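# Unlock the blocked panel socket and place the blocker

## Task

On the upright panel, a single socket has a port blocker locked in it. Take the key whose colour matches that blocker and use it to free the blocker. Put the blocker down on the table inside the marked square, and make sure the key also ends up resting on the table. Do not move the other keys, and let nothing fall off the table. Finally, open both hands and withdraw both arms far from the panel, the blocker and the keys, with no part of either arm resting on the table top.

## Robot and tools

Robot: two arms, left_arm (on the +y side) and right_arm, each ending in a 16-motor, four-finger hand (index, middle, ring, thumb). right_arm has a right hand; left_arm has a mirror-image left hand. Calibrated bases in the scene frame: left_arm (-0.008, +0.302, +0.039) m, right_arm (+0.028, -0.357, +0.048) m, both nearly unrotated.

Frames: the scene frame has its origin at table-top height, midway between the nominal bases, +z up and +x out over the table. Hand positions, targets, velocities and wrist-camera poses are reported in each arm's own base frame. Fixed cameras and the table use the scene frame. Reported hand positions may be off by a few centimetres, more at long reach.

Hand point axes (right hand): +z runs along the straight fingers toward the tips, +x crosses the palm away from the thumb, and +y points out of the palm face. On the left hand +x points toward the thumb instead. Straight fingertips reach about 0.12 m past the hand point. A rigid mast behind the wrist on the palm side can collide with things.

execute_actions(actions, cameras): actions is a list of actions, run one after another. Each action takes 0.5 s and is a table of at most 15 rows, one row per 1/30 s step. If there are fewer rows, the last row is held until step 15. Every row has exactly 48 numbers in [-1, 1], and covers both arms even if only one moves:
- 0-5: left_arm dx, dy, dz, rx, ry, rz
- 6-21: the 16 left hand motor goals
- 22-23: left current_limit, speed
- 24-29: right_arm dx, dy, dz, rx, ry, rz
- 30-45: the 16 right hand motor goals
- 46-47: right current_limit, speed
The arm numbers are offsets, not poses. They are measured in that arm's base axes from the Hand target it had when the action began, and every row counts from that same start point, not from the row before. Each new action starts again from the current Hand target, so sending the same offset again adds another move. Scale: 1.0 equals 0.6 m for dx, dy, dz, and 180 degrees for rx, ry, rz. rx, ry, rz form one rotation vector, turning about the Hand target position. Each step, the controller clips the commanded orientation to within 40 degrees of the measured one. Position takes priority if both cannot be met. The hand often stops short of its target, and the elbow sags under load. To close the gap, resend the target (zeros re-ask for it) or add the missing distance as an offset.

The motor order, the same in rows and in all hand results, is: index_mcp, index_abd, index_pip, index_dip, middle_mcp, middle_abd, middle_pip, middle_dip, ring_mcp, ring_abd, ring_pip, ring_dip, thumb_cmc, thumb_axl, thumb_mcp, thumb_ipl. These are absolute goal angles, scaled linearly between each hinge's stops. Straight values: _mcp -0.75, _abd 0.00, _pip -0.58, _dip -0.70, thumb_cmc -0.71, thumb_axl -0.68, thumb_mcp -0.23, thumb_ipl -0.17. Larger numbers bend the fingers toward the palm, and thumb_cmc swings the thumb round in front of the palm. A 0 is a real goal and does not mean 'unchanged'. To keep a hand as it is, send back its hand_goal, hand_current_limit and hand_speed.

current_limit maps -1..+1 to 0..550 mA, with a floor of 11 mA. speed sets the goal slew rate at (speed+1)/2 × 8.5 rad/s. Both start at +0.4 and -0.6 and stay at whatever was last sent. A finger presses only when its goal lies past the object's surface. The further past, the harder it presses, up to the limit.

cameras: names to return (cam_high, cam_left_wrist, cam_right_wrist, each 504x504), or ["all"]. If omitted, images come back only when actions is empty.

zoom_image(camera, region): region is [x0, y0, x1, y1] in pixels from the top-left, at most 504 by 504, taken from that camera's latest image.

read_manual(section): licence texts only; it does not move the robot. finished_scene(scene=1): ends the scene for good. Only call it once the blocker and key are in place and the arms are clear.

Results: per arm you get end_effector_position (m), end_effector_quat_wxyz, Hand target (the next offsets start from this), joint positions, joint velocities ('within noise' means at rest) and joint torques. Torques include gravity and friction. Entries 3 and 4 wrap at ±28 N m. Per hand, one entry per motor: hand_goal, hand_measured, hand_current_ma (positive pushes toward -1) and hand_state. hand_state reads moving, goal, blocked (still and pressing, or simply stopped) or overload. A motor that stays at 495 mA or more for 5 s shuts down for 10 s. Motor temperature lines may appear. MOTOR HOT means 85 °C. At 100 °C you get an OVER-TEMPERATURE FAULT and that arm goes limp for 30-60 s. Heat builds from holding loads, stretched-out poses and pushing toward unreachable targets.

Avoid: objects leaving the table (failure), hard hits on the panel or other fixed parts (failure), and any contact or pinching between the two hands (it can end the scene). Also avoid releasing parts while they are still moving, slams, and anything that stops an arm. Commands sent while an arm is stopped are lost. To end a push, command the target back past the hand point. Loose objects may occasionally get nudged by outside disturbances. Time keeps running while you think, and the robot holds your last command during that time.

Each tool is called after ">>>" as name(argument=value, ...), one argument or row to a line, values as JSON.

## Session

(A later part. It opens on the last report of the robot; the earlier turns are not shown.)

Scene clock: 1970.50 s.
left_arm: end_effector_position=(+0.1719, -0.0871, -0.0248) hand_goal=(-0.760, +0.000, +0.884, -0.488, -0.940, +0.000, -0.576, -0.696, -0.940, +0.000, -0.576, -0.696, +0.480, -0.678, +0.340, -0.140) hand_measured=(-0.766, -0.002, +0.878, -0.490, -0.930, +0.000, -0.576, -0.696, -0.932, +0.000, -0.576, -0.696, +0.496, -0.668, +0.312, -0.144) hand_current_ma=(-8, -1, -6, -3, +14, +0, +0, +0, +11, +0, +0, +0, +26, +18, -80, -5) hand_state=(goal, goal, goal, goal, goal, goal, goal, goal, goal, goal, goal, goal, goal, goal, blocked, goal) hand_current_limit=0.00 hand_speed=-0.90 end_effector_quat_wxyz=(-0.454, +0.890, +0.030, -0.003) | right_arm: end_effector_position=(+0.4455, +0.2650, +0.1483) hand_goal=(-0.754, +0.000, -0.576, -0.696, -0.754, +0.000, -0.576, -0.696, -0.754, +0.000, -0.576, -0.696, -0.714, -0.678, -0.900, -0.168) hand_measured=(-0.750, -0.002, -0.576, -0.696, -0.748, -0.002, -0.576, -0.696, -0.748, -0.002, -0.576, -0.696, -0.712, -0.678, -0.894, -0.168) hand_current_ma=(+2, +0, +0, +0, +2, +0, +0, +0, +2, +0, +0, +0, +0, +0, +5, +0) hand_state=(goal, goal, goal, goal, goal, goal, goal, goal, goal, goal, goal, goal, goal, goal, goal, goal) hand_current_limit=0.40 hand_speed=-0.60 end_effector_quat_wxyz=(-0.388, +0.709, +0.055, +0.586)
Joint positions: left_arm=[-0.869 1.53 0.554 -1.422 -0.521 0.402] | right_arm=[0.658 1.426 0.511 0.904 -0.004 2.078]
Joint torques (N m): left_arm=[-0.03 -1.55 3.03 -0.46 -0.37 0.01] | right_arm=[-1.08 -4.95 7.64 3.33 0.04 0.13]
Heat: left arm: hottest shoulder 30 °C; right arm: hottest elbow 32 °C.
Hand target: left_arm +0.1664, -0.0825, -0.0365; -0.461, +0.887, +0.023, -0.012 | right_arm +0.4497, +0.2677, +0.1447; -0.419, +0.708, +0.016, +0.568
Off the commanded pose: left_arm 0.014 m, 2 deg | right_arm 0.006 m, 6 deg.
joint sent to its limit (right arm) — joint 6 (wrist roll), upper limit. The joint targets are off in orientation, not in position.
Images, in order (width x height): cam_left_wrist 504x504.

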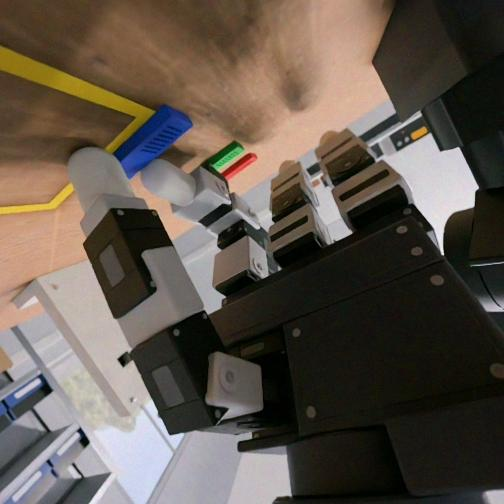

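>>> execute_actions(
  actions=[
    [[0,-0.0067,0.01,0,0,0,-0.83,0,0.927,-0.623,-0.94,0,-0.576,-0.696,-0.94,0,-0.576,-0.696,0.481,-0.677,0.30,-0.14,0.2,-0.8,0,0,0,0,0,0,-0.754,0,-0.576,-0.696,-0.754,0,-0.576,-0.696,-0.754,0,-0.576,-0.696,-0.714,-0.678,-0.9,-0.168,0.4,-0.6]],
    [[0,0,-0.01,0,0,0,-0.80,0,0.927,-0.623,-0.94,0,-0.576,-0.696,-0.94,0,-0.576,-0.696,0.481,-0.677,0.31,-0.14,0.0,-0.9,0,0,0,0,0,0,-0.754,0,-0.576,-0.696,-0.754,0,-0.576,-0.696,-0.754,0,-0.576,-0.696,-0.714,-0.678,-0.9,-0.168,0.4,-0.6]],
    [[0,0,0,0,0,0,-0.765,0,0.927,-0.623,-0.94,0,-0.576,-0.696,-0.94,0,-0.576,-0.696,0.481,-0.677,0.335,-0.14,0.0,-0.9,0,0,0,0,0,0,-0.754,0,-0.576,-0.696,-0.754,0,-0.576,-0.696,-0.754,0,-0.576,-0.696,-0.714,-0.678,-0.9,-0.168,0.4,-0.6]],
  ],
  cameras=["cam_left_wrist", "cam_right_wrist"],
)

>>> zoom_image(
  camera="cam_left_wrist",
  region=[50, 80, 250, 220],
)

>>> zoom_image(
  camera="cam_right_wrist",
  region=[290, 340, 400, 460],
)

Scene clock: 2010.40 s.
left_arm: end_effector_position=(+0.1721, -0.0878, -0.0251) hand_goal=(-0.766, +0.000, +0.926, -0.624, -0.940, +0.000, -0.576, -0.696, -0.940, +0.000, -0.576, -0.696, +0.480, -0.678, +0.334, -0.140) hand_measured=(-0.806, -0.002, +0.932, -0.618, -0.930, +0.000, -0.576, -0.696, -0.932, +0.000, -0.576, -0.696, +0.496, -0.668, +0.312, -0.142) hand_current_ma=(-98, -1, +6, +8, +14, +0, +0, +0, +11, +0, +0, +0, +26, +18, -57, -2) hand_state=(blocked, goal, goal, goal, goal, goal, goal, goal, goal, goal, goal, goal, goal, goal, blocked, goal) hand_current_limit=0.00 hand_speed=-0.90 end_effector_quat_wxyz=(-0.455, +0.890, +0.033, +0.001) | right_arm: end_effector_position=(+0.4455, +0.2650, +0.1483) hand_goal=(-0.754, +0.000, -0.576, -0.696, -0.754, +0.000, -0.576, -0.696, -0.754, +0.000, -0.576, -0.696, -0.714, -0.678, -0.900, -0.168) hand_measured=(-0.750, -0.002, -0.576, -0.696, -0.748, -0.002, -0.576, -0.696, -0.748, -0.002, -0.576, -0.696, -0.712, -0.678, -0.894, -0.168) hand_current_ma=(+2, +0, +0, +0, +2, +0, +0, +0, +2, +0, +0, +0, +0, +0, +5, +0) hand_state=(goal, goal, goal, goal, goal, goal, goal, goal, goal, goal, goal, goal, goal, goal, goal, goal) hand_current_limit=0.40 hand_speed=-0.60 end_effector_quat_wxyz=(-0.388, +0.709, +0.055, +0.586)
Joint positions: left_arm=[-0.877 1.533 0.554 -1.422 -0.52 0.387] | right_arm=[0.658 1.426 0.511 0.904 -0.004 2.078]
Joint torques (N m): left_arm=[-0.32 -1.26 3.64 -0.65 -0.1 0.08] | right_arm=[-1.08 -4.89 7.64 3.3 0.04 0.14]
Heat: left arm: hottest shoulder 30 °C; right arm: hottest elbow 32 °C.
Hand target: left_arm +0.1665, -0.0865, -0.0365; -0.462, +0.887, +0.023, -0.012 | right_arm +0.4497, +0.2677, +0.1447; -0.419, +0.708, +0.016, +0.568
Off the commanded pose: left_arm 0.013 m, 2 deg | right_arm 0.006 m, 6 deg.
joint sent to its limit (right arm) — joint 6 (wrist roll), upper limit. The joint targets are off in orientation, not in position.
Images, in order (width x height): cam_left_wrist 504x504, cam_right_wrist 504x504.

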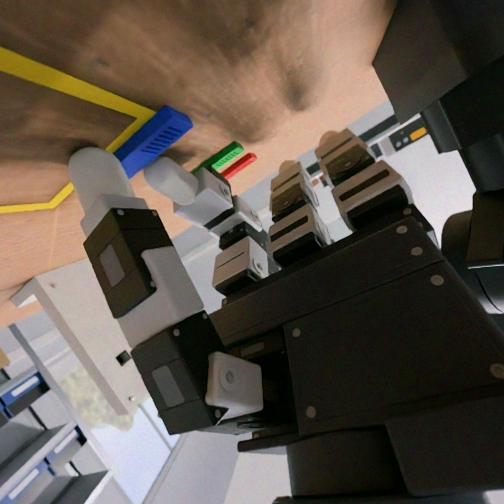

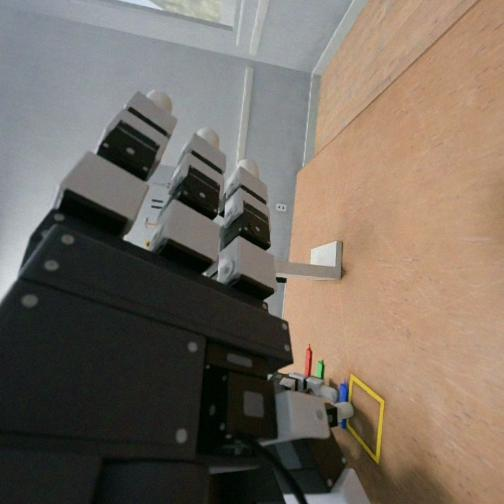

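Scaled by 2.520 from the camera's 504x504 image, which has a finer 720x720 frame.

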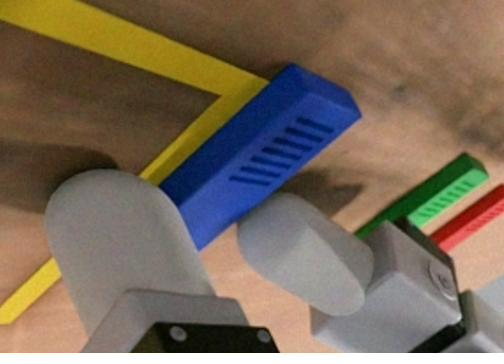

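Scaled by 4.200 from the camera's 504x504 image, which has a finer 720x720 frame.

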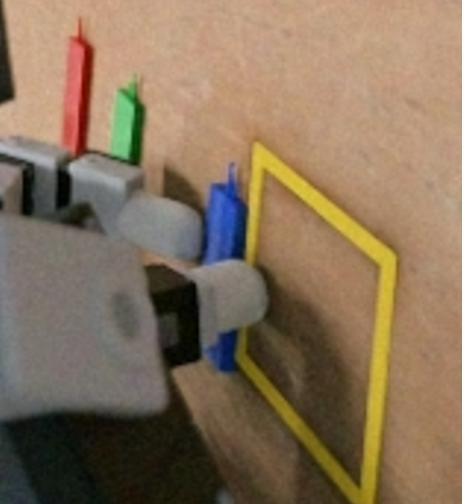

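>>> execute_actions(
  actions=[
    [[0,0,0.004,0,0,0,-0.73,0,0.927,-0.623,-0.94,0,-0.576,-0.696,-0.94,0,-0.576,-0.696,0.481,-0.677,0.355,-0.14,0.0,-0.9,0,0,0,0,0,0,-0.754,0,-0.576,-0.696,-0.754,0,-0.576,-0.696,-0.754,0,-0.576,-0.696,-0.714,-0.678,-0.9,-0.168,0.4,-0.6]],
  ],
  cameras=["cam_left_wrist", "cam_right_wrist"],
)

>>> zoom_image(
  camera="cam_left_wrist",
  region=[50, 80, 250, 220],
)

>>> zoom_image(
  camera="cam_right_wrist",
  region=[290, 340, 400, 460],
)

Scene clock: 2020.63 s.
left_arm: end_effector_position=(+0.1722, -0.0882, -0.0250) hand_goal=(-0.730, +0.000, +0.926, -0.624, -0.940, +0.000, -0.576, -0.696, -0.940, +0.000, -0.576, -0.696, +0.480, -0.678, +0.354, -0.140) hand_measured=(-0.774, -0.002, +0.928, -0.620, -0.930, +0.000, -0.576, -0.696, -0.932, +0.000, -0.576, -0.696, +0.496, -0.668, +0.318, -0.146) hand_current_ma=(-114, -1, +1, +3, +14, +0, +0, +0, +11, +0, +0, +0, +27, +19, -112, -12) hand_state=(blocked, goal, goal, goal, goal, goal, goal, goal, goal, goal, goal, goal, goal, goal, blocked, goal) hand_current_limit=0.00 hand_speed=-0.90 end_effector_quat_wxyz=(-0.455, +0.890, +0.033, +0.001) | right_arm: end_effector_position=(+0.4455, +0.2650, +0.1483) hand_goal=(-0.754, +0.000, -0.576, -0.696, -0.754, +0.000, -0.576, -0.696, -0.754, +0.000, -0.576, -0.696, -0.714, -0.678, -0.900, -0.168) hand_measured=(-0.750, -0.002, -0.576, -0.696, -0.748, -0.002, -0.576, -0.696, -0.748, -0.002, -0.576, -0.696, -0.712, -0.678, -0.894, -0.168) hand_current_ma=(+2, +0, +0, +0, +2, +0, +0, +0, +2, +0, +0, +0, +0, +0, +5, +0) hand_state=(goal, goal, goal, goal, goal, goal, goal, goal, goal, goal, goal, goal, goal, goal, goal, goal) hand_current_limit=0.40 hand_speed=-0.60 end_effector_quat_wxyz=(-0.388, +0.709, +0.055, +0.586)
Joint positions: left_arm=[-0.877 1.533 0.555 -1.422 -0.519 0.387] | right_arm=[0.658 1.426 0.511 0.904 -0.004 2.078]
Joint torques (N m): left_arm=[-0.26 -1.73 3.7 -1.01 -0.13 0.08] | right_arm=[-1.03 -4.84 7.65 3.3 0.05 0.14]
Heat: left arm: hottest shoulder 30 °C; right arm: hottest elbow 32 °C.
Hand target: left_arm +0.1665, -0.0865, -0.0341; -0.461, +0.887, +0.023, -0.012 | right_arm +0.4497, +0.2677, +0.1447; -0.419, +0.708, +0.016, +0.568
Off the commanded pose: left_arm 0.011 m, 2 deg | right_arm 0.006 m, 6 deg.
joint sent to its limit (right arm) — joint 6 (wrist roll), upper limit. The joint targets are off in orientation, not in position.
Images, in order (width x height): cam_left_wrist 504x504, cam_right_wrist 504x504.

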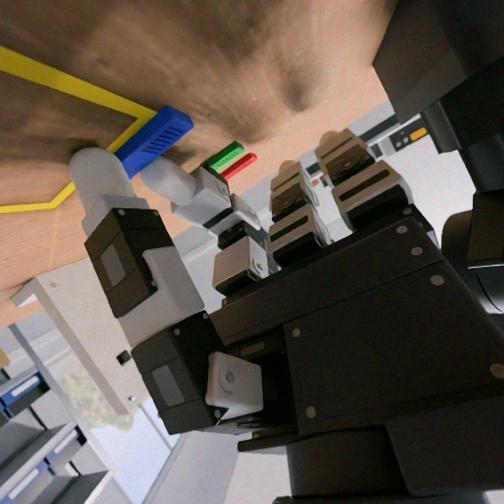

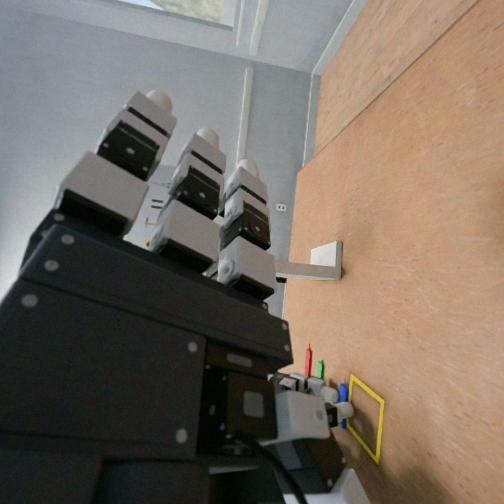

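Scaled by 2.520 from the camera's 504x504 image, which has a finer 720x720 frame.

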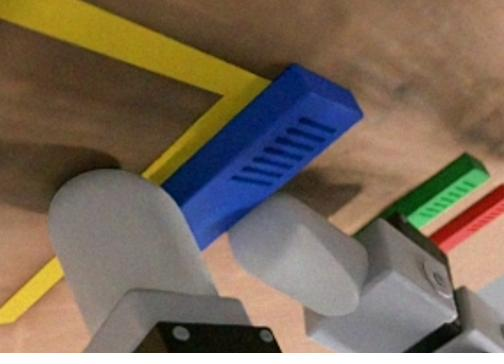

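Scaled by 4.200 from the camera's 504x504 image, which has a finer 720x720 frame.

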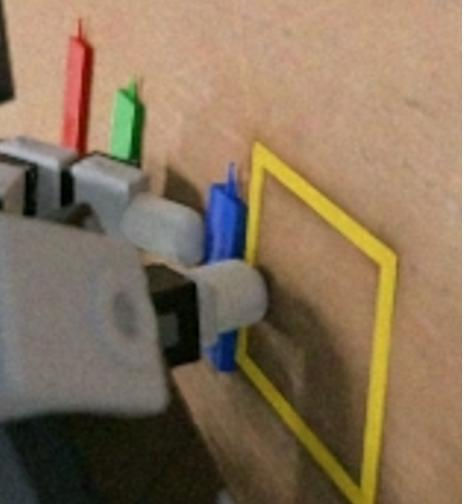

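>>> zoom_image(
  camera="cam_right_wrist",
  region=[296, 338, 366, 398],
)

Scaled by 7.200 from the camera's 504x504 image, which has a finer 720x720 frame.

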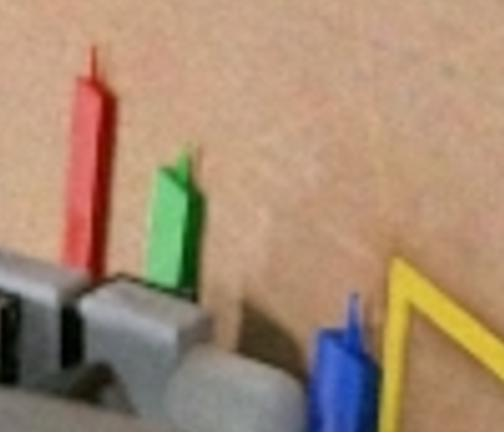

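>>> execute_actions(
  actions=[
    [[0.0067,-0.0042,0.01,0,0,0,-0.71,0,0.927,-0.623,-0.94,0,-0.576,-0.696,-0.94,0,-0.576,-0.696,0.481,-0.677,0.365,-0.14,0.1,-0.9,0,0,0,0,0,0,-0.754,0,-0.576,-0.696,-0.754,0,-0.576,-0.696,-0.754,0,-0.576,-0.696,-0.714,-0.678,-0.9,-0.168,0.4,-0.6]],
  ],
  cameras=[],
)

Scene clock: 2053.20 s.
left_arm: end_effector_position=(+0.1723, -0.0883, -0.0243) hand_goal=(-0.710, +0.000, +0.926, -0.624, -0.940, +0.000, -0.576, -0.696, -0.940, +0.000, -0.576, -0.696, +0.480, -0.678, +0.364, -0.140) hand_measured=(-0.766, -0.002, +0.922, -0.624, -0.930, +0.000, -0.576, -0.696, -0.932, +0.000, -0.576, -0.696, +0.496, -0.668, +0.320, -0.150) hand_current_ma=(-159, -1, -3, +0, +14, +0, +0, +0, +11, +0, +0, +0, +27, +19, -153, -23) hand_state=(blocked, goal, goal, goal, goal, goal, goal, goal, goal, goal, goal, goal, goal, goal, blocked, goal) hand_current_limit=0.10 hand_speed=-0.90 end_effector_quat_wxyz=(-0.456, +0.890, +0.032, +0.001) | right_arm: end_effector_position=(+0.4455, +0.2650, +0.1483) hand_goal=(-0.754, +0.000, -0.576, -0.696, -0.754, +0.000, -0.576, -0.696, -0.754, +0.000, -0.576, -0.696, -0.714, -0.678, -0.900, -0.168) hand_measured=(-0.750, -0.002, -0.576, -0.696, -0.748, -0.002, -0.576, -0.696, -0.748, -0.002, -0.576, -0.696, -0.712, -0.678, -0.894, -0.168) hand_current_ma=(+2, +0, +0, +0, +2, +0, +0, +0, +2, +0, +0, +0, +0, +0, +5, +0) hand_state=(goal, goal, goal, goal, goal, goal, goal, goal, goal, goal, goal, goal, goal, goal, goal, goal) hand_current_limit=0.40 hand_speed=-0.60 end_effector_quat_wxyz=(-0.388, +0.709, +0.055, +0.586)
Joint positions: left_arm=[-0.877 1.533 0.557 -1.426 -0.52 0.387] | right_arm=[0.658 1.426 0.511 0.904 -0.004 2.078]
Joint torques (N m): left_arm=[0.32 -2.37 4.71 -1.74 -0.28 0.12] | right_arm=[-1.08 -4.95 7.64 3.33 0.06 0.14]
Heat: left arm: hottest shoulder 30 °C; right arm: hottest elbow 32 °C.
Hand target: left_arm +0.1705, -0.0890, -0.0281; -0.462, +0.887, +0.023, -0.012 | right_arm +0.4497, +0.2677, +0.1447; -0.419, +0.708, +0.016, +0.568
Off the commanded pose: left_arm 0.004 m, 2 deg | right_arm 0.006 m, 6 deg.
joint sent to its limit (right arm) — joint 6 (wrist roll), upper limit. The joint targets are off in orientation, not in position.
No camera images: "cameras" was empty.

>>> execute_actions(
  actions=[
    [[0,0,-0.002,0,0,0,-0.66,0,0.927,-0.623,-0.94,0,-0.576,-0.696,-0.94,0,-0.576,-0.696,0.481,-0.677,0.41,-0.13,0.3,-0.9,0,0,0,0,0,0,-0.754,0,-0.576,-0.696,-0.754,0,-0.576,-0.696,-0.754,0,-0.576,-0.696,-0.714,-0.678,-0.9,-0.168,0.4,-0.6]],
    [[0,0,0,0,0,0,-0.64,0,0.927,-0.623,-0.94,0,-0.576,-0.696,-0.94,0,-0.576,-0.696,0.481,-0.677,0.44,-0.12,0.45,-0.9,0,0,0,0,0,0,-0.754,0,-0.576,-0.696,-0.754,0,-0.576,-0.696,-0.754,0,-0.576,-0.696,-0.714,-0.678,-0.9,-0.168,0.4,-0.6]],
  ],
  cameras=[],
)

Scene clock: 2062.80 s.
left_arm: end_effector_position=(+0.1722, -0.0874, -0.0246) hand_goal=(-0.640, +0.000, +0.926, -0.624, -0.940, +0.000, -0.576, -0.696, -0.940, +0.000, -0.576, -0.696, +0.480, -0.678, +0.440, -0.120) hand_measured=(-0.746, -0.002, +0.920, -0.626, -0.930, +0.000, -0.576, -0.696, -0.932, +0.000, -0.576, -0.696, +0.490, -0.670, +0.348, -0.150) hand_current_ma=(-382, -1, -7, -1, +14, +0, +0, +0, +11, +0, +0, +0, +16, +13, -399, -96) hand_state=(blocked, goal, goal, goal, goal, goal, goal, goal, goal, goal, goal, goal, goal, goal, blocked, blocked) hand_current_limit=0.45 hand_speed=-0.90 end_effector_quat_wxyz=(-0.458, +0.888, +0.031, +0.000) | right_arm: end_effector_position=(+0.4455, +0.2650, +0.1483) hand_goal=(-0.754, +0.000, -0.576, -0.696, -0.754, +0.000, -0.576, -0.696, -0.754, +0.000, -0.576, -0.696, -0.714, -0.678, -0.900, -0.168) hand_measured=(-0.750, -0.002, -0.576, -0.696, -0.748, -0.002, -0.576, -0.696, -0.748, -0.002, -0.576, -0.696, -0.712, -0.678, -0.894, -0.168) hand_current_ma=(+2, +0, +0, +0, +2, +0, +0, +0, +2, +0, +0, +0, +0, +0, +5, +0) hand_state=(goal, goal, goal, goal, goal, goal, goal, goal, goal, goal, goal, goal, goal, goal, goal, goal) hand_current_limit=0.40 hand_speed=-0.60 end_effector_quat_wxyz=(-0.388, +0.709, +0.055, +0.586)
Joint positions: left_arm=[-0.877 1.537 0.557 -1.428 -0.522 0.387] | right_arm=[0.658 1.426 0.511 0.904 -0.004 2.078]
Joint torques (N m): left_arm=[0.26 -2.43 4.6 -1.5 -0.17 0.12] | right_arm=[-1.03 -4.89 7.64 3.32 0.05 0.13]
Heat: left arm: hottest shoulder 30 °C; right arm: hottest elbow 32 °C.
Hand target: left_arm +0.1705, -0.0890, -0.0292; -0.461, +0.887, +0.023, -0.012 | right_arm +0.4497, +0.2677, +0.1447; -0.419, +0.708, +0.016, +0.568
Off the commanded pose: left_arm 0.005 m, 2 deg | right_arm 0.006 m, 6 deg.
joint sent to its limit (right arm) — joint 6 (wrist roll), upper limit. The joint targets are off in orientation, not in position.
No camera images: "cameras" was empty.

>>> execute_actions(
  actions=[
    [[0.002,0.0,0.007,0,0,0,-0.64,0,0.927,-0.623,-0.94,0,-0.576,-0.696,-0.94,0,-0.576,-0.696,0.481,-0.677,0.44,-0.08,0.45,-0.9,0,0,0,0,0,0,-0.754,0,-0.576,-0.696,-0.754,0,-0.576,-0.696,-0.754,0,-0.576,-0.696,-0.714,-0.678,-0.9,-0.168,0.4,-0.6]],
    [[0.002,-0.002,0.006,0,0,0,-0.64,0,0.927,-0.623,-0.94,0,-0.576,-0.696,-0.94,0,-0.576,-0.696,0.481,-0.677,0.44,-0.08,0.45,-0.9,0,0,0,0,0,0,-0.754,0,-0.576,-0.696,-0.754,0,-0.576,-0.696,-0.754,0,-0.576,-0.696,-0.714,-0.678,-0.9,-0.168,0.4,-0.6]],
  ],
  cameras=[],
)

Scene clock: 2101.50 s.
left_arm: end_effector_position=(+0.1724, -0.0876, -0.0229) hand_goal=(-0.640, +0.000, +0.926, -0.624, -0.940, +0.000, -0.576, -0.696, -0.940, +0.000, -0.576, -0.696, +0.480, -0.678, +0.440, -0.080) hand_measured=(-0.740, -0.002, +0.906, -0.632, -0.930, +0.000, -0.576, -0.696, -0.932, +0.000, -0.576, -0.696, +0.490, -0.670, +0.348, -0.132) hand_current_ma=(-350, -1, -34, -10, +14, +0, +0, +0, +11, +0, +0, +0, +14, +13, -399, -197) hand_state=(blocked, goal, goal, goal, goal, goal, goal, goal, goal, goal, goal, goal, goal, goal, blocked, blocked) hand_current_limit=0.45 hand_speed=-0.90 end_effector_quat_wxyz=(-0.460, +0.887, +0.029, -0.001) | right_arm: end_effector_position=(+0.4455, +0.2650, +0.1483) hand_goal=(-0.754, +0.000, -0.576, -0.696, -0.754, +0.000, -0.576, -0.696, -0.754, +0.000, -0.576, -0.696, -0.714, -0.678, -0.900, -0.168) hand_measured=(-0.750, -0.002, -0.576, -0.696, -0.748, -0.002, -0.576, -0.696, -0.748, -0.002, -0.576, -0.696, -0.712, -0.678, -0.894, -0.168) hand_current_ma=(+2, +0, +0, +0, +2, +0, +0, +0, +2, +0, +0, +0, +0, +0, +5, +0) hand_state=(goal, goal, goal, goal, goal, goal, goal, goal, goal, goal, goal, goal, goal, goal, goal, goal) hand_current_limit=0.40 hand_speed=-0.60 end_effector_quat_wxyz=(-0.388, +0.709, +0.055, +0.586)
Joint positions: left_arm=[-0.877 1.537 0.562 -1.438 -0.524 0.389] | right_arm=[0.658 1.426 0.511 0.904 -0.004 2.078]
Joint torques (N m): left_arm=[0.62 -3.84 5.15 -2.28 -0.25 0.13] | right_arm=[-1.14 -4.78 7.66 3.3 0.04 0.14]
Heat: left arm: hottest shoulder 30 °C; right arm: hottest elbow 32 °C.
Hand target: left_arm +0.1730, -0.0903, -0.0214; -0.461, +0.887, +0.023, -0.012 | right_arm +0.4497, +0.2677, +0.1447; -0.419, +0.708, +0.016, +0.568
Off the commanded pose: left_arm 0.003 m, 1 deg | right_arm 0.006 m, 6 deg.
joint sent to its limit (right arm) — joint 6 (wrist roll), upper limit. The joint targets are off in orientation, not in position.
No camera images: "cameras" was empty.

>>> execute_actions(
  actions=[],
  cameras=["all"],
)

>>> zoom_image(
  camera="cam_left_wrist",
  region=[50, 80, 250, 220],
)

>>> zoom_image(
  camera="cam_right_wrist",
  region=[296, 358, 376, 438],
)

Scene clock: 2114.50 s.
left_arm: end_effector_position=(+0.1724, -0.0876, -0.0229) hand_goal=(-0.640, +0.000, +0.926, -0.624, -0.940, +0.000, -0.576, -0.696, -0.940, +0.000, -0.576, -0.696, +0.480, -0.678, +0.440, -0.080) hand_measured=(-0.740, -0.002, +0.906, -0.632, -0.930, +0.000, -0.576, -0.696, -0.932, +0.000, -0.576, -0.696, +0.490, -0.670, +0.348, -0.132) hand_current_ma=(-350, -1, -34, -10, +14, +0, +0, +0, +11, +0, +0, +0, +14, +13, -399, -197) hand_state=(blocked, goal, goal, goal, goal, goal, goal, goal, goal, goal, goal, goal, goal, goal, blocked, blocked) hand_current_limit=0.45 hand_speed=-0.90 end_effector_quat_wxyz=(-0.460, +0.887, +0.029, -0.001) | right_arm: end_effector_position=(+0.4455, +0.2650, +0.1483) hand_goal=(-0.754, +0.000, -0.576, -0.696, -0.754, +0.000, -0.576, -0.696, -0.754, +0.000, -0.576, -0.696, -0.714, -0.678, -0.900, -0.168) hand_measured=(-0.750, -0.002, -0.576, -0.696, -0.748, -0.002, -0.576, -0.696, -0.748, -0.002, -0.576, -0.696, -0.712, -0.678, -0.894, -0.168) hand_current_ma=(+2, +0, +0, +0, +2, +0, +0, +0, +2, +0, +0, +0, +0, +0, +5, +0) hand_state=(goal, goal, goal, goal, goal, goal, goal, goal, goal, goal, goal, goal, goal, goal, goal, goal) hand_current_limit=0.40 hand_speed=-0.60 end_effector_quat_wxyz=(-0.388, +0.709, +0.055, +0.586)
Joint positions: left_arm=[-0.877 1.537 0.562 -1.438 -0.524 0.389] | right_arm=[0.658 1.426 0.511 0.904 -0.004 2.078]
Joint velocities: within noise
Joint torques (N m): left_arm=[0.62 -3.84 5.14 -2.29 -0.25 0.13] | right_arm=[-1.14 -4.78 7.66 3.32 0.05 0.14]
Motor temperatures (°C): left_arm=[25 30 26 24 25 25] | right_arm=[24 27 32 25 26 25]
Heat: left arm: hottest shoulder 30 °C; right arm: hottest elbow 32 °C.
Hand target: left_arm +0.1730, -0.0903, -0.0214; -0.461, +0.887, +0.023, -0.012 | right_arm +0.4497, +0.2677, +0.1447; -0.419, +0.708, +0.016, +0.568
Off the commanded pose: left_arm 0.003 m, 1 deg | right_arm 0.006 m, 6 deg.

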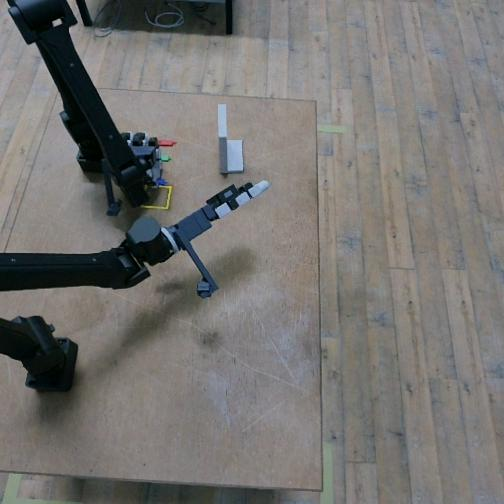

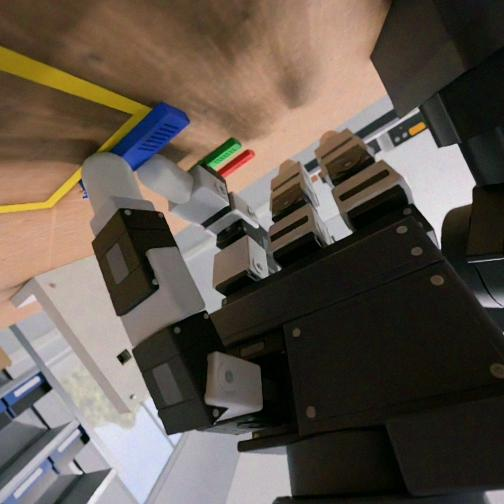

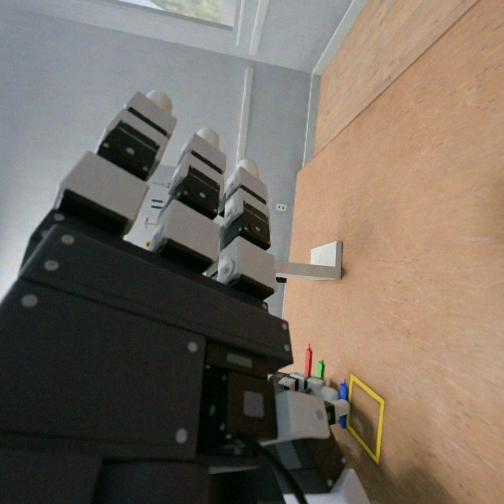

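Scaled by 2.520 from the camera's 504x504 image, which has a finer 720x720 frame.

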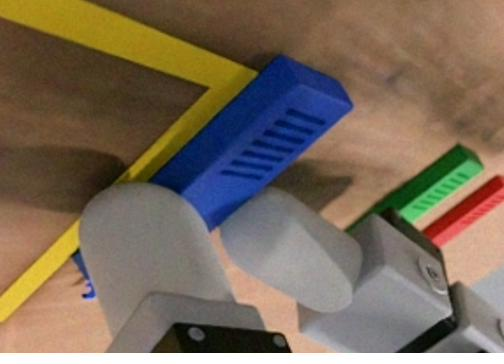

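Scaled by 6.300 from the camera's 504x504 image, which has a finer 720x720 frame.

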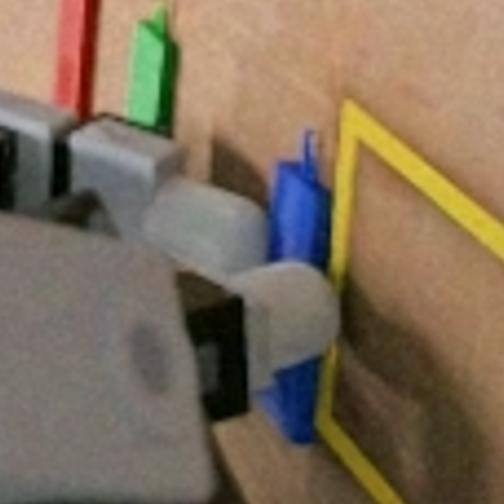

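>>> execute_actions(
  actions=[
    [[0.0,-0.002,0.006,0,0,0,-0.64,0,0.927,-0.623,-0.94,0,-0.576,-0.696,-0.94,0,-0.576,-0.696,0.481,-0.677,0.44,-0.06,0.45,-0.9,0,0,0,0,0,0,-0.754,0,-0.576,-0.696,-0.754,0,-0.576,-0.696,-0.754,0,-0.576,-0.696,-0.714,-0.678,-0.9,-0.168,0.4,-0.6]],
  ],
  cameras=["cam_left_wrist","cam_right_wrist"],
)

>>> zoom_image(
  camera="cam_left_wrist",
  region=[50, 80, 250, 220],
)

Scene clock: 2124.57 s.
left_arm: end_effector_position=(+0.1701, -0.0861, -0.0209) hand_goal=(-0.640, +0.000, +0.926, -0.624, -0.940, +0.000, -0.576, -0.696, -0.940, +0.000, -0.576, -0.696, +0.480, -0.678, +0.440, -0.060) hand_measured=(-0.702, -0.002, +0.906, -0.634, -0.930, +0.000, -0.576, -0.696, -0.932, +0.000, -0.576, -0.696, +0.484, -0.676, +0.406, -0.078) hand_current_ma=(-178, -1, -38, -13, +14, +0, +0, +0, +11, +0, +0, +0, +4, +3, -105, -44) hand_state=(blocked, goal, blocked, goal, goal, goal, goal, goal, goal, goal, goal, goal, goal, goal, blocked, goal) hand_current_limit=0.45 hand_speed=-0.90 end_effector_quat_wxyz=(-0.465, +0.885, +0.026, -0.008) | right_arm: end_effector_position=(+0.4455, +0.2650, +0.1483) hand_goal=(-0.754, +0.000, -0.576, -0.696, -0.754, +0.000, -0.576, -0.696, -0.754, +0.000, -0.576, -0.696, -0.714, -0.678, -0.900, -0.168) hand_measured=(-0.750, -0.002, -0.576, -0.696, -0.748, -0.002, -0.576, -0.696, -0.748, -0.002, -0.576, -0.696, -0.712, -0.678, -0.894, -0.168) hand_current_ma=(+2, +0, +0, +0, +2, +0, +0, +0, +2, +0, +0, +0, +0, +0, +5, +0) hand_state=(goal, goal, goal, goal, goal, goal, goal, goal, goal, goal, goal, goal, goal, goal, goal, goal) hand_current_limit=0.40 hand_speed=-0.60 end_effector_quat_wxyz=(-0.388, +0.709, +0.055, +0.586)
Joint positions: left_arm=[-0.877 1.537 0.565 -1.455 -0.52 0.394] | right_arm=[0.658 1.426 0.511 0.904 -0.004 2.078]
Joint torques (N m): left_arm=[0.26 -4.42 5.24 -2.24 -0.32 0.06] | right_arm=[-1.08 -4.84 7.66 3.33 0.05 0.13]
Heat: left arm: hottest shoulder 30 °C; right arm: hottest elbow 32 °C.
Hand target: left_arm +0.1730, -0.0915, -0.0178; -0.461, +0.887, +0.023, -0.012 | right_arm +0.4497, +0.2677, +0.1447; -0.419, +0.708, +0.016, +0.568
Off the commanded pose: left_arm 0.007 m, 1 deg | right_arm 0.006 m, 6 deg.
joint sent to its limit (right arm) — joint 6 (wrist roll), upper limit. The joint targets are off in orientation, not in position.
Images, in order (width x height): cam_left_wrist 504x504, cam_right_wrist 504x504.

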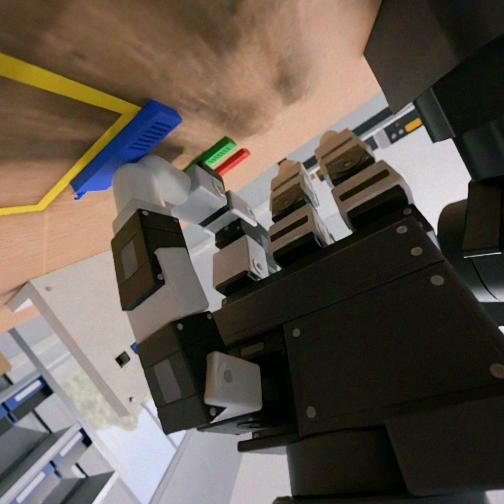

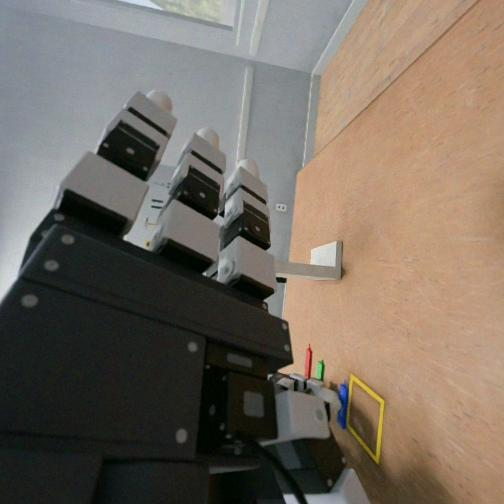

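Scaled by 2.520 from the camera's 504x504 image, which has a finer 720x720 frame.

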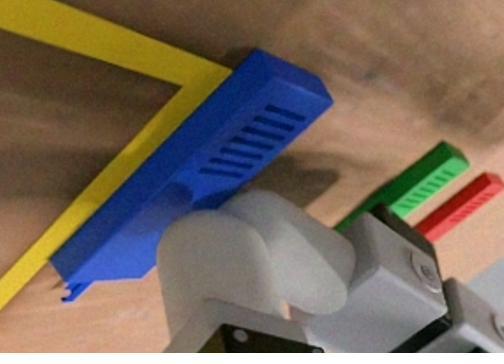

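>>> zoom_image(
  camera="cam_left_wrist",
  region=[60, 150, 130, 210],
)

>>> zoom_image(
  camera="cam_left_wrist",
  region=[60, 330, 160, 420],
)

Scaled by 7.200 from the camera's 504x504 image, which has a finer 720x720 frame.

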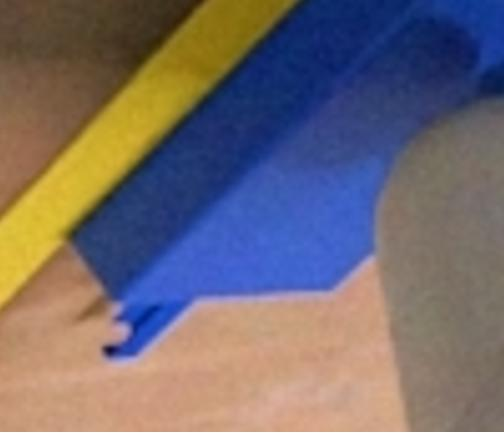

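Scaled by 5.040 from the camera's 504x504 image, which has a finer 720x720 frame.

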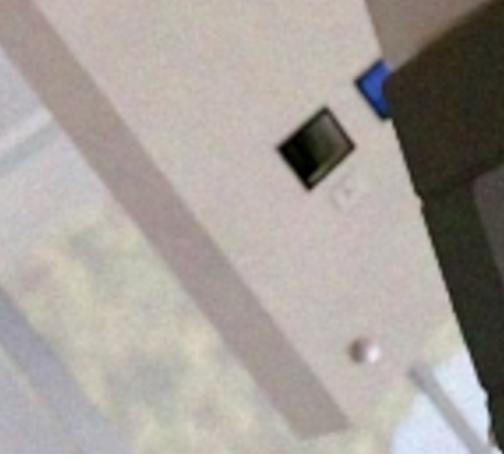

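>>> execute_actions(
  actions=[
    [[-0.0108,0.0133,0.0133,0,0,0,-0.84,0,0.885,-0.487,-0.94,0,-0.576,-0.696,-0.94,0,-0.576,-0.696,0.481,-0.677,0.26,-0.12,0.3,-0.7,0,0,0,0,0,0,-0.754,0,-0.576,-0.696,-0.754,0,-0.576,-0.696,-0.754,0,-0.576,-0.696,-0.714,-0.678,-0.9,-0.168,0.4,-0.6]],
    [[0,0,-0.025,0,0,0,-0.83,0,0.885,-0.487,-0.94,0,-0.576,-0.696,-0.94,0,-0.576,-0.696,0.481,-0.677,0.28,-0.14,0.3,-0.7,0,0,0,0,0,0,-0.754,0,-0.576,-0.696,-0.754,0,-0.576,-0.696,-0.754,0,-0.576,-0.696,-0.714,-0.678,-0.9,-0.168,0.4,-0.6]],
    [[0,0,-0.02,0,0,0,-0.80,0,0.885,-0.487,-0.94,0,-0.576,-0.696,-0.94,0,-0.576,-0.696,0.481,-0.677,0.31,-0.155,0.2,-0.85,0,0,0,0,0,0,-0.754,0,-0.576,-0.696,-0.754,0,-0.576,-0.696,-0.754,0,-0.576,-0.696,-0.714,-0.678,-0.9,-0.168,0.4,-0.6]],
  ],
  cameras=["cam_left_wrist"],
)

>>> zoom_image(
  camera="cam_left_wrist",
  region=[50, 80, 250, 220],
)

Scene clock: 2396.23 s.
left_arm: end_effector_position=(+0.1716, -0.0879, -0.0248) hand_goal=(-0.800, +0.000, +0.884, -0.488, -0.940, +0.000, -0.576, -0.696, -0.940, +0.000, -0.576, -0.696, +0.480, -0.678, +0.310, -0.156) hand_measured=(-0.796, -0.002, +0.884, -0.492, -0.930, +0.000, -0.576, -0.696, -0.932, +0.000, -0.576, -0.696, +0.492, -0.670, +0.318, -0.152) hand_current_ma=(+4, -1, +0, -3, +15, +0, +0, +0, +11, +0, +0, +0, +18, +12, +13, +5) hand_state=(goal, goal, goal, goal, goal, goal, goal, goal, goal, goal, goal, goal, goal, goal, goal, goal) hand_current_limit=0.20 hand_speed=-0.85 end_effector_quat_wxyz=(-0.456, +0.889, +0.029, -0.001) | right_arm: end_effector_position=(+0.4455, +0.2650, +0.1483) hand_goal=(-0.754, +0.000, -0.576, -0.696, -0.754, +0.000, -0.576, -0.696, -0.754, +0.000, -0.576, -0.696, -0.714, -0.678, -0.900, -0.168) hand_measured=(-0.750, -0.002, -0.576, -0.696, -0.748, -0.002, -0.576, -0.696, -0.748, -0.002, -0.576, -0.696, -0.712, -0.678, -0.894, -0.168) hand_current_ma=(+2, +0, +0, +0, +2, +0, +0, +0, +2, +0, +0, +0, +0, +0, +5, +0) hand_state=(goal, goal, goal, goal, goal, goal, goal, goal, goal, goal, goal, goal, goal, goal, goal, goal) hand_current_limit=0.40 hand_speed=-0.60 end_effector_quat_wxyz=(-0.388, +0.709, +0.055, +0.586)
Joint positions: left_arm=[-0.877 1.534 0.556 -1.425 -0.52 0.395] | right_arm=[0.658 1.426 0.511 0.904 -0.004 2.078]
Joint torques (N m): left_arm=[0.32 -1.73 3 -0.34 -0.3 0.05] | right_arm=[-1.08 -4.84 7.66 3.33 0.04 0.13]
Heat: left arm: hottest shoulder 30 °C; right arm: hottest elbow 32 °C.
Hand target: left_arm +0.1665, -0.0835, -0.0368; -0.461, +0.887, +0.023, -0.012 | right_arm +0.4497, +0.2677, +0.1447; -0.419, +0.708, +0.016, +0.568
Off the commanded pose: left_arm 0.014 m, 2 deg | right_arm 0.006 m, 6 deg.
joint sent to its limit (right arm) — joint 6 (wrist roll), upper limit. The joint targets are off in orientation, not in position.
Images, in order (width x height): cam_left_wrist 504x504.

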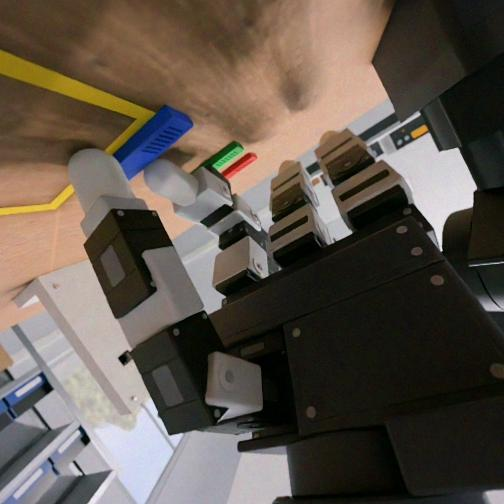

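Scaled by 2.520 from the camera's 504x504 image, which has a finer 720x720 frame.

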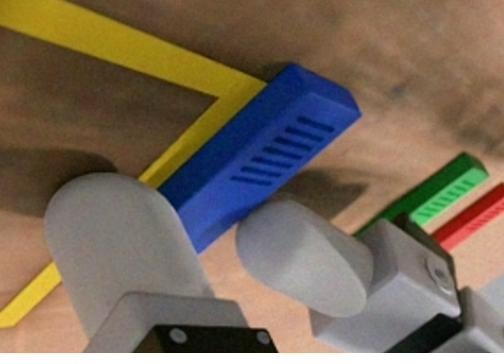

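>>> execute_actions(
  actions=[
    [[0,0,0,0,0,0,-0.76,0,0.885,-0.487,-0.94,0,-0.576,-0.696,-0.94,0,-0.576,-0.696,0.481,-0.677,0.37,-0.155,0.2,-0.85,0,0,0,0,0,0,-0.754,0,-0.576,-0.696,-0.754,0,-0.576,-0.696,-0.754,0,-0.576,-0.696,-0.714,-0.678,-0.9,-0.168,0.4,-0.6]],
    [[0,0,0,0,0,0,-0.74,0,0.885,-0.487,-0.94,0,-0.576,-0.696,-0.94,0,-0.576,-0.696,0.481,-0.677,0.39,-0.155,0.2,-0.85,0,0,0,0,0,0,-0.754,0,-0.576,-0.696,-0.754,0,-0.576,-0.696,-0.754,0,-0.576,-0.696,-0.714,-0.678,-0.9,-0.168,0.4,-0.6]],
  ],
  cameras=["cam_left_wrist"],
)

>>> zoom_image(
  camera="cam_left_wrist",
  region=[50, 80, 250, 220],
)

Scene clock: 2410.03 s.
left_arm: end_effector_position=(+0.1718, -0.0882, -0.0250) hand_goal=(-0.740, +0.000, +0.884, -0.488, -0.940, +0.000, -0.576, -0.696, -0.940, +0.000, -0.576, -0.696, +0.480, -0.678, +0.390, -0.156) hand_measured=(-0.774, -0.002, +0.882, -0.492, -0.930, +0.000, -0.576, -0.696, -0.932, +0.000, -0.576, -0.696, +0.492, -0.670, +0.334, -0.168) hand_current_ma=(-82, -1, -3, -3, +15, +0, +0, +0, +11, +0, +0, +0, +20, +14, -208, -30) hand_state=(blocked, goal, goal, goal, goal, goal, goal, goal, goal, goal, goal, goal, goal, goal, blocked, goal) hand_current_limit=0.20 hand_speed=-0.85 end_effector_quat_wxyz=(-0.456, +0.890, +0.029, -0.001) | right_arm: end_effector_position=(+0.4455, +0.2650, +0.1483) hand_goal=(-0.754, +0.000, -0.576, -0.696, -0.754, +0.000, -0.576, -0.696, -0.754, +0.000, -0.576, -0.696, -0.714, -0.678, -0.900, -0.168) hand_measured=(-0.750, -0.002, -0.576, -0.696, -0.748, -0.002, -0.576, -0.696, -0.748, -0.002, -0.576, -0.696, -0.712, -0.678, -0.894, -0.168) hand_current_ma=(+2, +0, +0, +0, +2, +0, +0, +0, +2, +0, +0, +0, +0, +0, +5, +0) hand_state=(goal, goal, goal, goal, goal, goal, goal, goal, goal, goal, goal, goal, goal, goal, goal, goal) hand_current_limit=0.40 hand_speed=-0.60 end_effector_quat_wxyz=(-0.388, +0.709, +0.055, +0.586)
Joint positions: left_arm=[-0.877 1.534 0.556 -1.424 -0.52 0.395] | right_arm=[0.658 1.426 0.511 0.904 -0.004 2.078]
Joint torques (N m): left_arm=[0.32 -1.67 3.03 -0.4 -0.3 0.05] | right_arm=[-1.08 -4.89 7.66 3.33 0.04 0.15]
Heat: left arm: hottest shoulder 29 °C; right arm: hottest elbow 32 °C.
Hand target: left_arm +0.1665, -0.0835, -0.0368; -0.461, +0.887, +0.023, -0.012 | right_arm +0.4497, +0.2677, +0.1447; -0.419, +0.708, +0.016, +0.568
Off the commanded pose: left_arm 0.014 m, 2 deg | right_arm 0.006 m, 6 deg.
joint sent to its limit (right arm) — joint 6 (wrist roll), upper limit. The joint targets are off in orientation, not in position.
Images, in order (width x height): cam_left_wrist 504x504.

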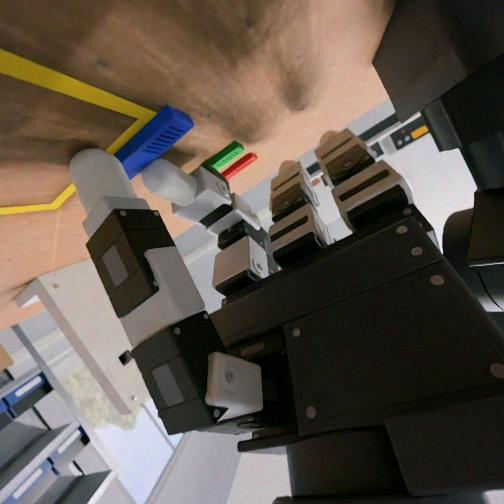

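Scaled by 2.520 from the camera's 504x504 image, which has a finer 720x720 frame.

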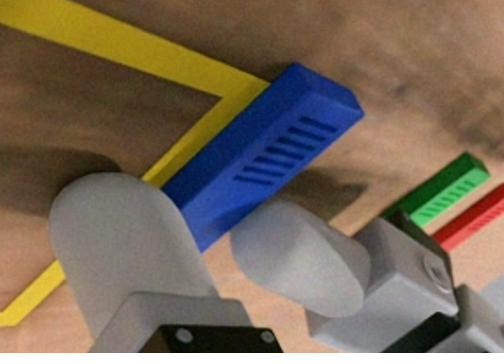

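>>> execute_actions(
  actions=[
    [[0.003,-0.003,0.008,0,0,0,-0.74,0,0.885,-0.487,-0.94,0,-0.576,-0.696,-0.94,0,-0.576,-0.696,0.481,-0.677,0.39,-0.155,0.2,-0.85,0,0,0,0,0,0,-0.754,0,-0.576,-0.696,-0.754,0,-0.576,-0.696,-0.754,0,-0.576,-0.696,-0.714,-0.678,-0.9,-0.168,0.4,-0.6]],
  ],
  cameras=[],
)

Scene clock: 2418.30 s.
left_arm: end_effector_position=(+0.1719, -0.0883, -0.0249) hand_goal=(-0.740, +0.000, +0.884, -0.488, -0.940, +0.000, -0.576, -0.696, -0.940, +0.000, -0.576, -0.696, +0.480, -0.678, +0.390, -0.156) hand_measured=(-0.774, -0.002, +0.880, -0.492, -0.930, +0.000, -0.576, -0.696, -0.932, +0.000, -0.576, -0.696, +0.492, -0.670, +0.334, -0.168) hand_current_ma=(-82, -1, -3, -3, +15, +0, +0, +0, +11, +0, +0, +0, +20, +15, -206, -30) hand_state=(blocked, goal, goal, goal, goal, goal, goal, goal, goal, goal, goal, goal, goal, goal, blocked, goal) hand_current_limit=0.20 hand_speed=-0.85 end_effector_quat_wxyz=(-0.455, +0.890, +0.029, -0.001) | right_arm: end_effector_position=(+0.4455, +0.2650, +0.1483) hand_goal=(-0.754, +0.000, -0.576, -0.696, -0.754, +0.000, -0.576, -0.696, -0.754, +0.000, -0.576, -0.696, -0.714, -0.678, -0.900, -0.168) hand_measured=(-0.750, -0.002, -0.576, -0.696, -0.748, -0.002, -0.576, -0.696, -0.748, -0.002, -0.576, -0.696, -0.712, -0.678, -0.894, -0.168) hand_current_ma=(+2, +0, +0, +0, +2, +0, +0, +0, +2, +0, +0, +0, +0, +0, +5, +0) hand_state=(goal, goal, goal, goal, goal, goal, goal, goal, goal, goal, goal, goal, goal, goal, goal, goal) hand_current_limit=0.40 hand_speed=-0.60 end_effector_quat_wxyz=(-0.388, +0.709, +0.055, +0.586)
Joint positions: left_arm=[-0.877 1.534 0.556 -1.424 -0.52 0.395] | right_arm=[0.658 1.426 0.511 0.904 -0.004 2.078]
Joint torques (N m): left_arm=[0.44 -2.32 3.71 -1.11 -0.33 0.06] | right_arm=[-1.14 -4.84 7.65 3.33 0.04 0.14]
Heat: left arm: hottest shoulder 29 °C; right arm: hottest elbow 32 °C.
Hand target: left_arm +0.1682, -0.0853, -0.0320; -0.461, +0.887, +0.023, -0.012 | right_arm +0.4497, +0.2677, +0.1447; -0.419, +0.708, +0.016, +0.568
Off the commanded pose: left_arm 0.009 m, 2 deg | right_arm 0.006 m, 6 deg.
joint sent to its limit (right arm) — joint 6 (wrist roll), upper limit. The joint targets are off in orientation, not in position.
No camera images: "cameras" was empty.

>>> execute_actions(
  actions=[
    [[0.002,-0.002,0.004,0,0,0,-0.72,0,0.885,-0.487,-0.94,0,-0.576,-0.696,-0.94,0,-0.576,-0.696,0.481,-0.677,0.40,-0.155,0.2,-0.85,0,0,0,0,0,0,-0.754,0,-0.576,-0.696,-0.754,0,-0.576,-0.696,-0.754,0,-0.576,-0.696,-0.714,-0.678,-0.9,-0.168,0.4,-0.6]],
  ],
  cameras=[],
)

Scene clock: 2442.40 s.
left_arm: end_effector_position=(+0.1721, -0.0886, -0.0248) hand_goal=(-0.720, +0.000, +0.884, -0.488, -0.940, +0.000, -0.576, -0.696, -0.940, +0.000, -0.576, -0.696, +0.480, -0.678, +0.400, -0.156) hand_measured=(-0.772, -0.002, +0.880, -0.492, -0.930, +0.000, -0.576, -0.696, -0.932, +0.000, -0.576, -0.696, +0.492, -0.670, +0.336, -0.172) hand_current_ma=(-145, -1, -5, -3, +15, +0, +0, +0, +11, +0, +0, +0, +20, +15, -248, -38) hand_state=(blocked, goal, goal, goal, goal, goal, goal, goal, goal, goal, goal, goal, goal, goal, blocked, goal) hand_current_limit=0.20 hand_speed=-0.85 end_effector_quat_wxyz=(-0.455, +0.890, +0.029, -0.001) | right_arm: end_effector_position=(+0.4455, +0.2650, +0.1483) hand_goal=(-0.754, +0.000, -0.576, -0.696, -0.754, +0.000, -0.576, -0.696, -0.754, +0.000, -0.576, -0.696, -0.714, -0.678, -0.900, -0.168) hand_measured=(-0.750, -0.002, -0.576, -0.696, -0.748, -0.002, -0.576, -0.696, -0.748, -0.002, -0.576, -0.696, -0.712, -0.678, -0.894, -0.168) hand_current_ma=(+2, +0, +0, +0, +2, +0, +0, +0, +2, +0, +0, +0, +0, +0, +5, +0) hand_state=(goal, goal, goal, goal, goal, goal, goal, goal, goal, goal, goal, goal, goal, goal, goal, goal) hand_current_limit=0.40 hand_speed=-0.60 end_effector_quat_wxyz=(-0.388, +0.709, +0.055, +0.586)
Joint positions: left_arm=[-0.877 1.534 0.557 -1.424 -0.52 0.395] | right_arm=[0.658 1.426 0.511 0.904 -0.004 2.078]
Joint torques (N m): left_arm=[0.44 -2.55 4.07 -1.46 -0.35 0.07] | right_arm=[-1.08 -4.84 7.64 3.3 0.05 0.14]
Heat: left arm: hottest shoulder 29 °C; right arm: hottest elbow 32 °C.
Hand target: left_arm +0.1694, -0.0865, -0.0297; -0.461, +0.887, +0.023, -0.012 | right_arm +0.4497, +0.2677, +0.1447; -0.419, +0.708, +0.016, +0.568
Off the commanded pose: left_arm 0.006 m, 2 deg | right_arm 0.006 m, 6 deg.
joint sent to its limit (right arm) — joint 6 (wrist roll), upper limit. The joint targets are off in orientation, not in position.
No camera images: "cameras" was empty.

>>> execute_actions(
  actions=[
    [[0.001,-0.001,0.006,0,0,0,-0.71,0,0.885,-0.487,-0.94,0,-0.576,-0.696,-0.94,0,-0.576,-0.696,0.481,-0.677,0.40,-0.155,0.2,-0.85,0,0,0,0,0,0,-0.754,0,-0.576,-0.696,-0.754,0,-0.576,-0.696,-0.754,0,-0.576,-0.696,-0.714,-0.678,-0.9,-0.168,0.4,-0.6]],
  ],
  cameras=[],
)

Scene clock: 2450.00 s.
left_arm: end_effector_position=(+0.1721, -0.0885, -0.0243) hand_goal=(-0.710, +0.000, +0.884, -0.488, -0.940, +0.000, -0.576, -0.696, -0.940, +0.000, -0.576, -0.696, +0.480, -0.678, +0.400, -0.156) hand_measured=(-0.768, -0.002, +0.876, -0.492, -0.930, +0.000, -0.576, -0.696, -0.932, +0.000, -0.576, -0.696, +0.492, -0.670, +0.336, -0.174) hand_current_ma=(-164, -1, -11, -3, +15, +0, +0, +0, +11, +0, +0, +0, +20, +15, -248, -45) hand_state=(blocked, goal, goal, goal, goal, goal, goal, goal, goal, goal, goal, goal, goal, goal, blocked, goal) hand_current_limit=0.20 hand_speed=-0.85 end_effector_quat_wxyz=(-0.456, +0.889, +0.029, -0.001) | right_arm: end_effector_position=(+0.4455, +0.2650, +0.1483) hand_goal=(-0.754, +0.000, -0.576, -0.696, -0.754, +0.000, -0.576, -0.696, -0.754, +0.000, -0.576, -0.696, -0.714, -0.678, -0.900, -0.168) hand_measured=(-0.750, -0.002, -0.576, -0.696, -0.748, -0.002, -0.576, -0.696, -0.748, -0.002, -0.576, -0.696, -0.712, -0.678, -0.894, -0.168) hand_current_ma=(+2, +0, +0, +0, +2, +0, +0, +0, +2, +0, +0, +0, +0, +0, +5, +0) hand_state=(goal, goal, goal, goal, goal, goal, goal, goal, goal, goal, goal, goal, goal, goal, goal, goal) hand_current_limit=0.40 hand_speed=-0.60 end_effector_quat_wxyz=(-0.388, +0.709, +0.055, +0.586)
Joint positions: left_arm=[-0.877 1.534 0.558 -1.427 -0.52 0.395] | right_arm=[0.658 1.426 0.511 0.904 -0.004 2.078]
Joint torques (N m): left_arm=[0.5 -3.14 4.34 -1.91 -0.36 0.07] | right_arm=[-1.08 -4.84 7.65 3.33 0.04 0.13]
Heat: left arm: hottest shoulder 29 °C; right arm: hottest elbow 32 °C.
Hand target: left_arm +0.1701, -0.0872, -0.0261; -0.461, +0.887, +0.023, -0.012 | right_arm +0.4497, +0.2677, +0.1447; -0.419, +0.708, +0.016, +0.568
Off the commanded pose: left_arm 0.003 m, 2 deg | right_arm 0.006 m, 6 deg.
joint sent to its limit (right arm) — joint 6 (wrist roll), upper limit. The joint targets are off in orientation, not in position.
No camera images: "cameras" was empty.

>>> execute_actions(
  actions=[
    [[0.001,-0.001,0.005,0,0,0,-0.71,0,0.885,-0.487,-0.94,0,-0.576,-0.696,-0.94,0,-0.576,-0.696,0.481,-0.677,0.40,-0.155,0.2,-0.85,0,0,0,0,0,0,-0.754,0,-0.576,-0.696,-0.754,0,-0.576,-0.696,-0.754,0,-0.576,-0.696,-0.714,-0.678,-0.9,-0.168,0.4,-0.6]],
  ],
  cameras=["cam_left_wrist"],
)

>>> zoom_image(
  camera="cam_left_wrist",
  region=[50, 80, 250, 220],
)

Scene clock: 2456.70 s.
left_arm: end_effector_position=(+0.1716, -0.0881, -0.0239) hand_goal=(-0.710, +0.000, +0.884, -0.488, -0.940, +0.000, -0.576, -0.696, -0.940, +0.000, -0.576, -0.696, +0.480, -0.678, +0.400, -0.156) hand_measured=(-0.754, -0.002, +0.874, -0.490, -0.930, +0.000, -0.576, -0.696, -0.932, +0.000, -0.576, -0.696, +0.488, -0.672, +0.360, -0.170) hand_current_ma=(-117, -1, -14, -3, +15, +0, +0, +0, +11, +0, +0, +0, +10, +8, -136, -36) hand_state=(blocked, goal, goal, goal, goal, goal, goal, goal, goal, goal, goal, goal, goal, goal, blocked, goal) hand_current_limit=0.20 hand_speed=-0.85 end_effector_quat_wxyz=(-0.457, +0.889, +0.028, -0.002) | right_arm: end_effector_position=(+0.4455, +0.2650, +0.1483) hand_goal=(-0.754, +0.000, -0.576, -0.696, -0.754, +0.000, -0.576, -0.696, -0.754, +0.000, -0.576, -0.696, -0.714, -0.678, -0.900, -0.168) hand_measured=(-0.750, -0.002, -0.576, -0.696, -0.748, -0.002, -0.576, -0.696, -0.748, -0.002, -0.576, -0.696, -0.712, -0.678, -0.894, -0.168) hand_current_ma=(+2, +0, +0, +0, +2, +0, +0, +0, +2, +0, +0, +0, +0, +0, +5, +0) hand_state=(goal, goal, goal, goal, goal, goal, goal, goal, goal, goal, goal, goal, goal, goal, goal, goal) hand_current_limit=0.40 hand_speed=-0.60 end_effector_quat_wxyz=(-0.388, +0.709, +0.055, +0.586)
Joint positions: left_arm=[-0.877 1.534 0.558 -1.431 -0.52 0.397] | right_arm=[0.658 1.426 0.511 0.904 -0.004 2.078]
Joint torques (N m): left_arm=[0.5 -3.72 4.57 -2.28 -0.37 0.06] | right_arm=[-1.03 -4.89 7.64 3.32 0.04 0.14]
Heat: left arm: hottest shoulder 29 °C; right arm: hottest elbow 32 °C.
Hand target: left_arm +0.1706, -0.0877, -0.0231; -0.461, +0.887, +0.023, -0.012 | right_arm +0.4497, +0.2677, +0.1447; -0.419, +0.708, +0.016, +0.568
Off the commanded pose: left_arm 0.001 m, 1 deg | right_arm 0.006 m, 6 deg.
joint sent to its limit (right arm) — joint 6 (wrist roll), upper limit. The joint targets are off in orientation, not in position.
Images, in order (width x height): cam_left_wrist 504x504.

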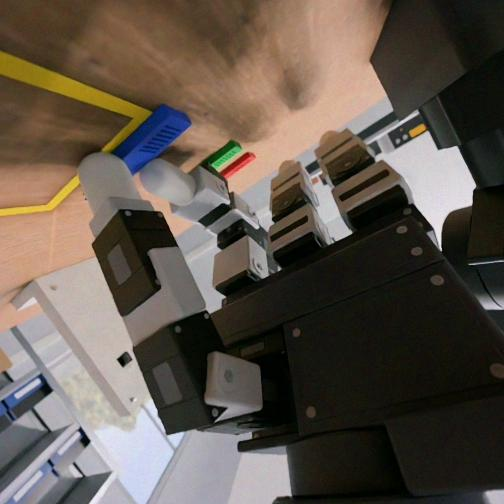

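Scaled by 2.520 from the camera's 504x504 image, which has a finer 720x720 frame.

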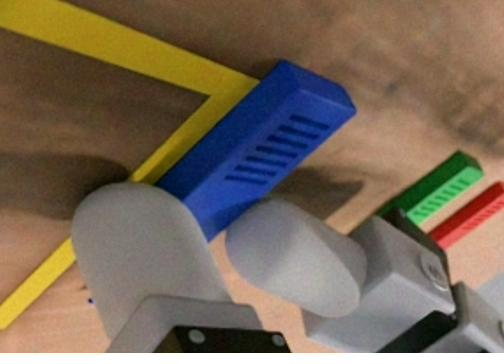

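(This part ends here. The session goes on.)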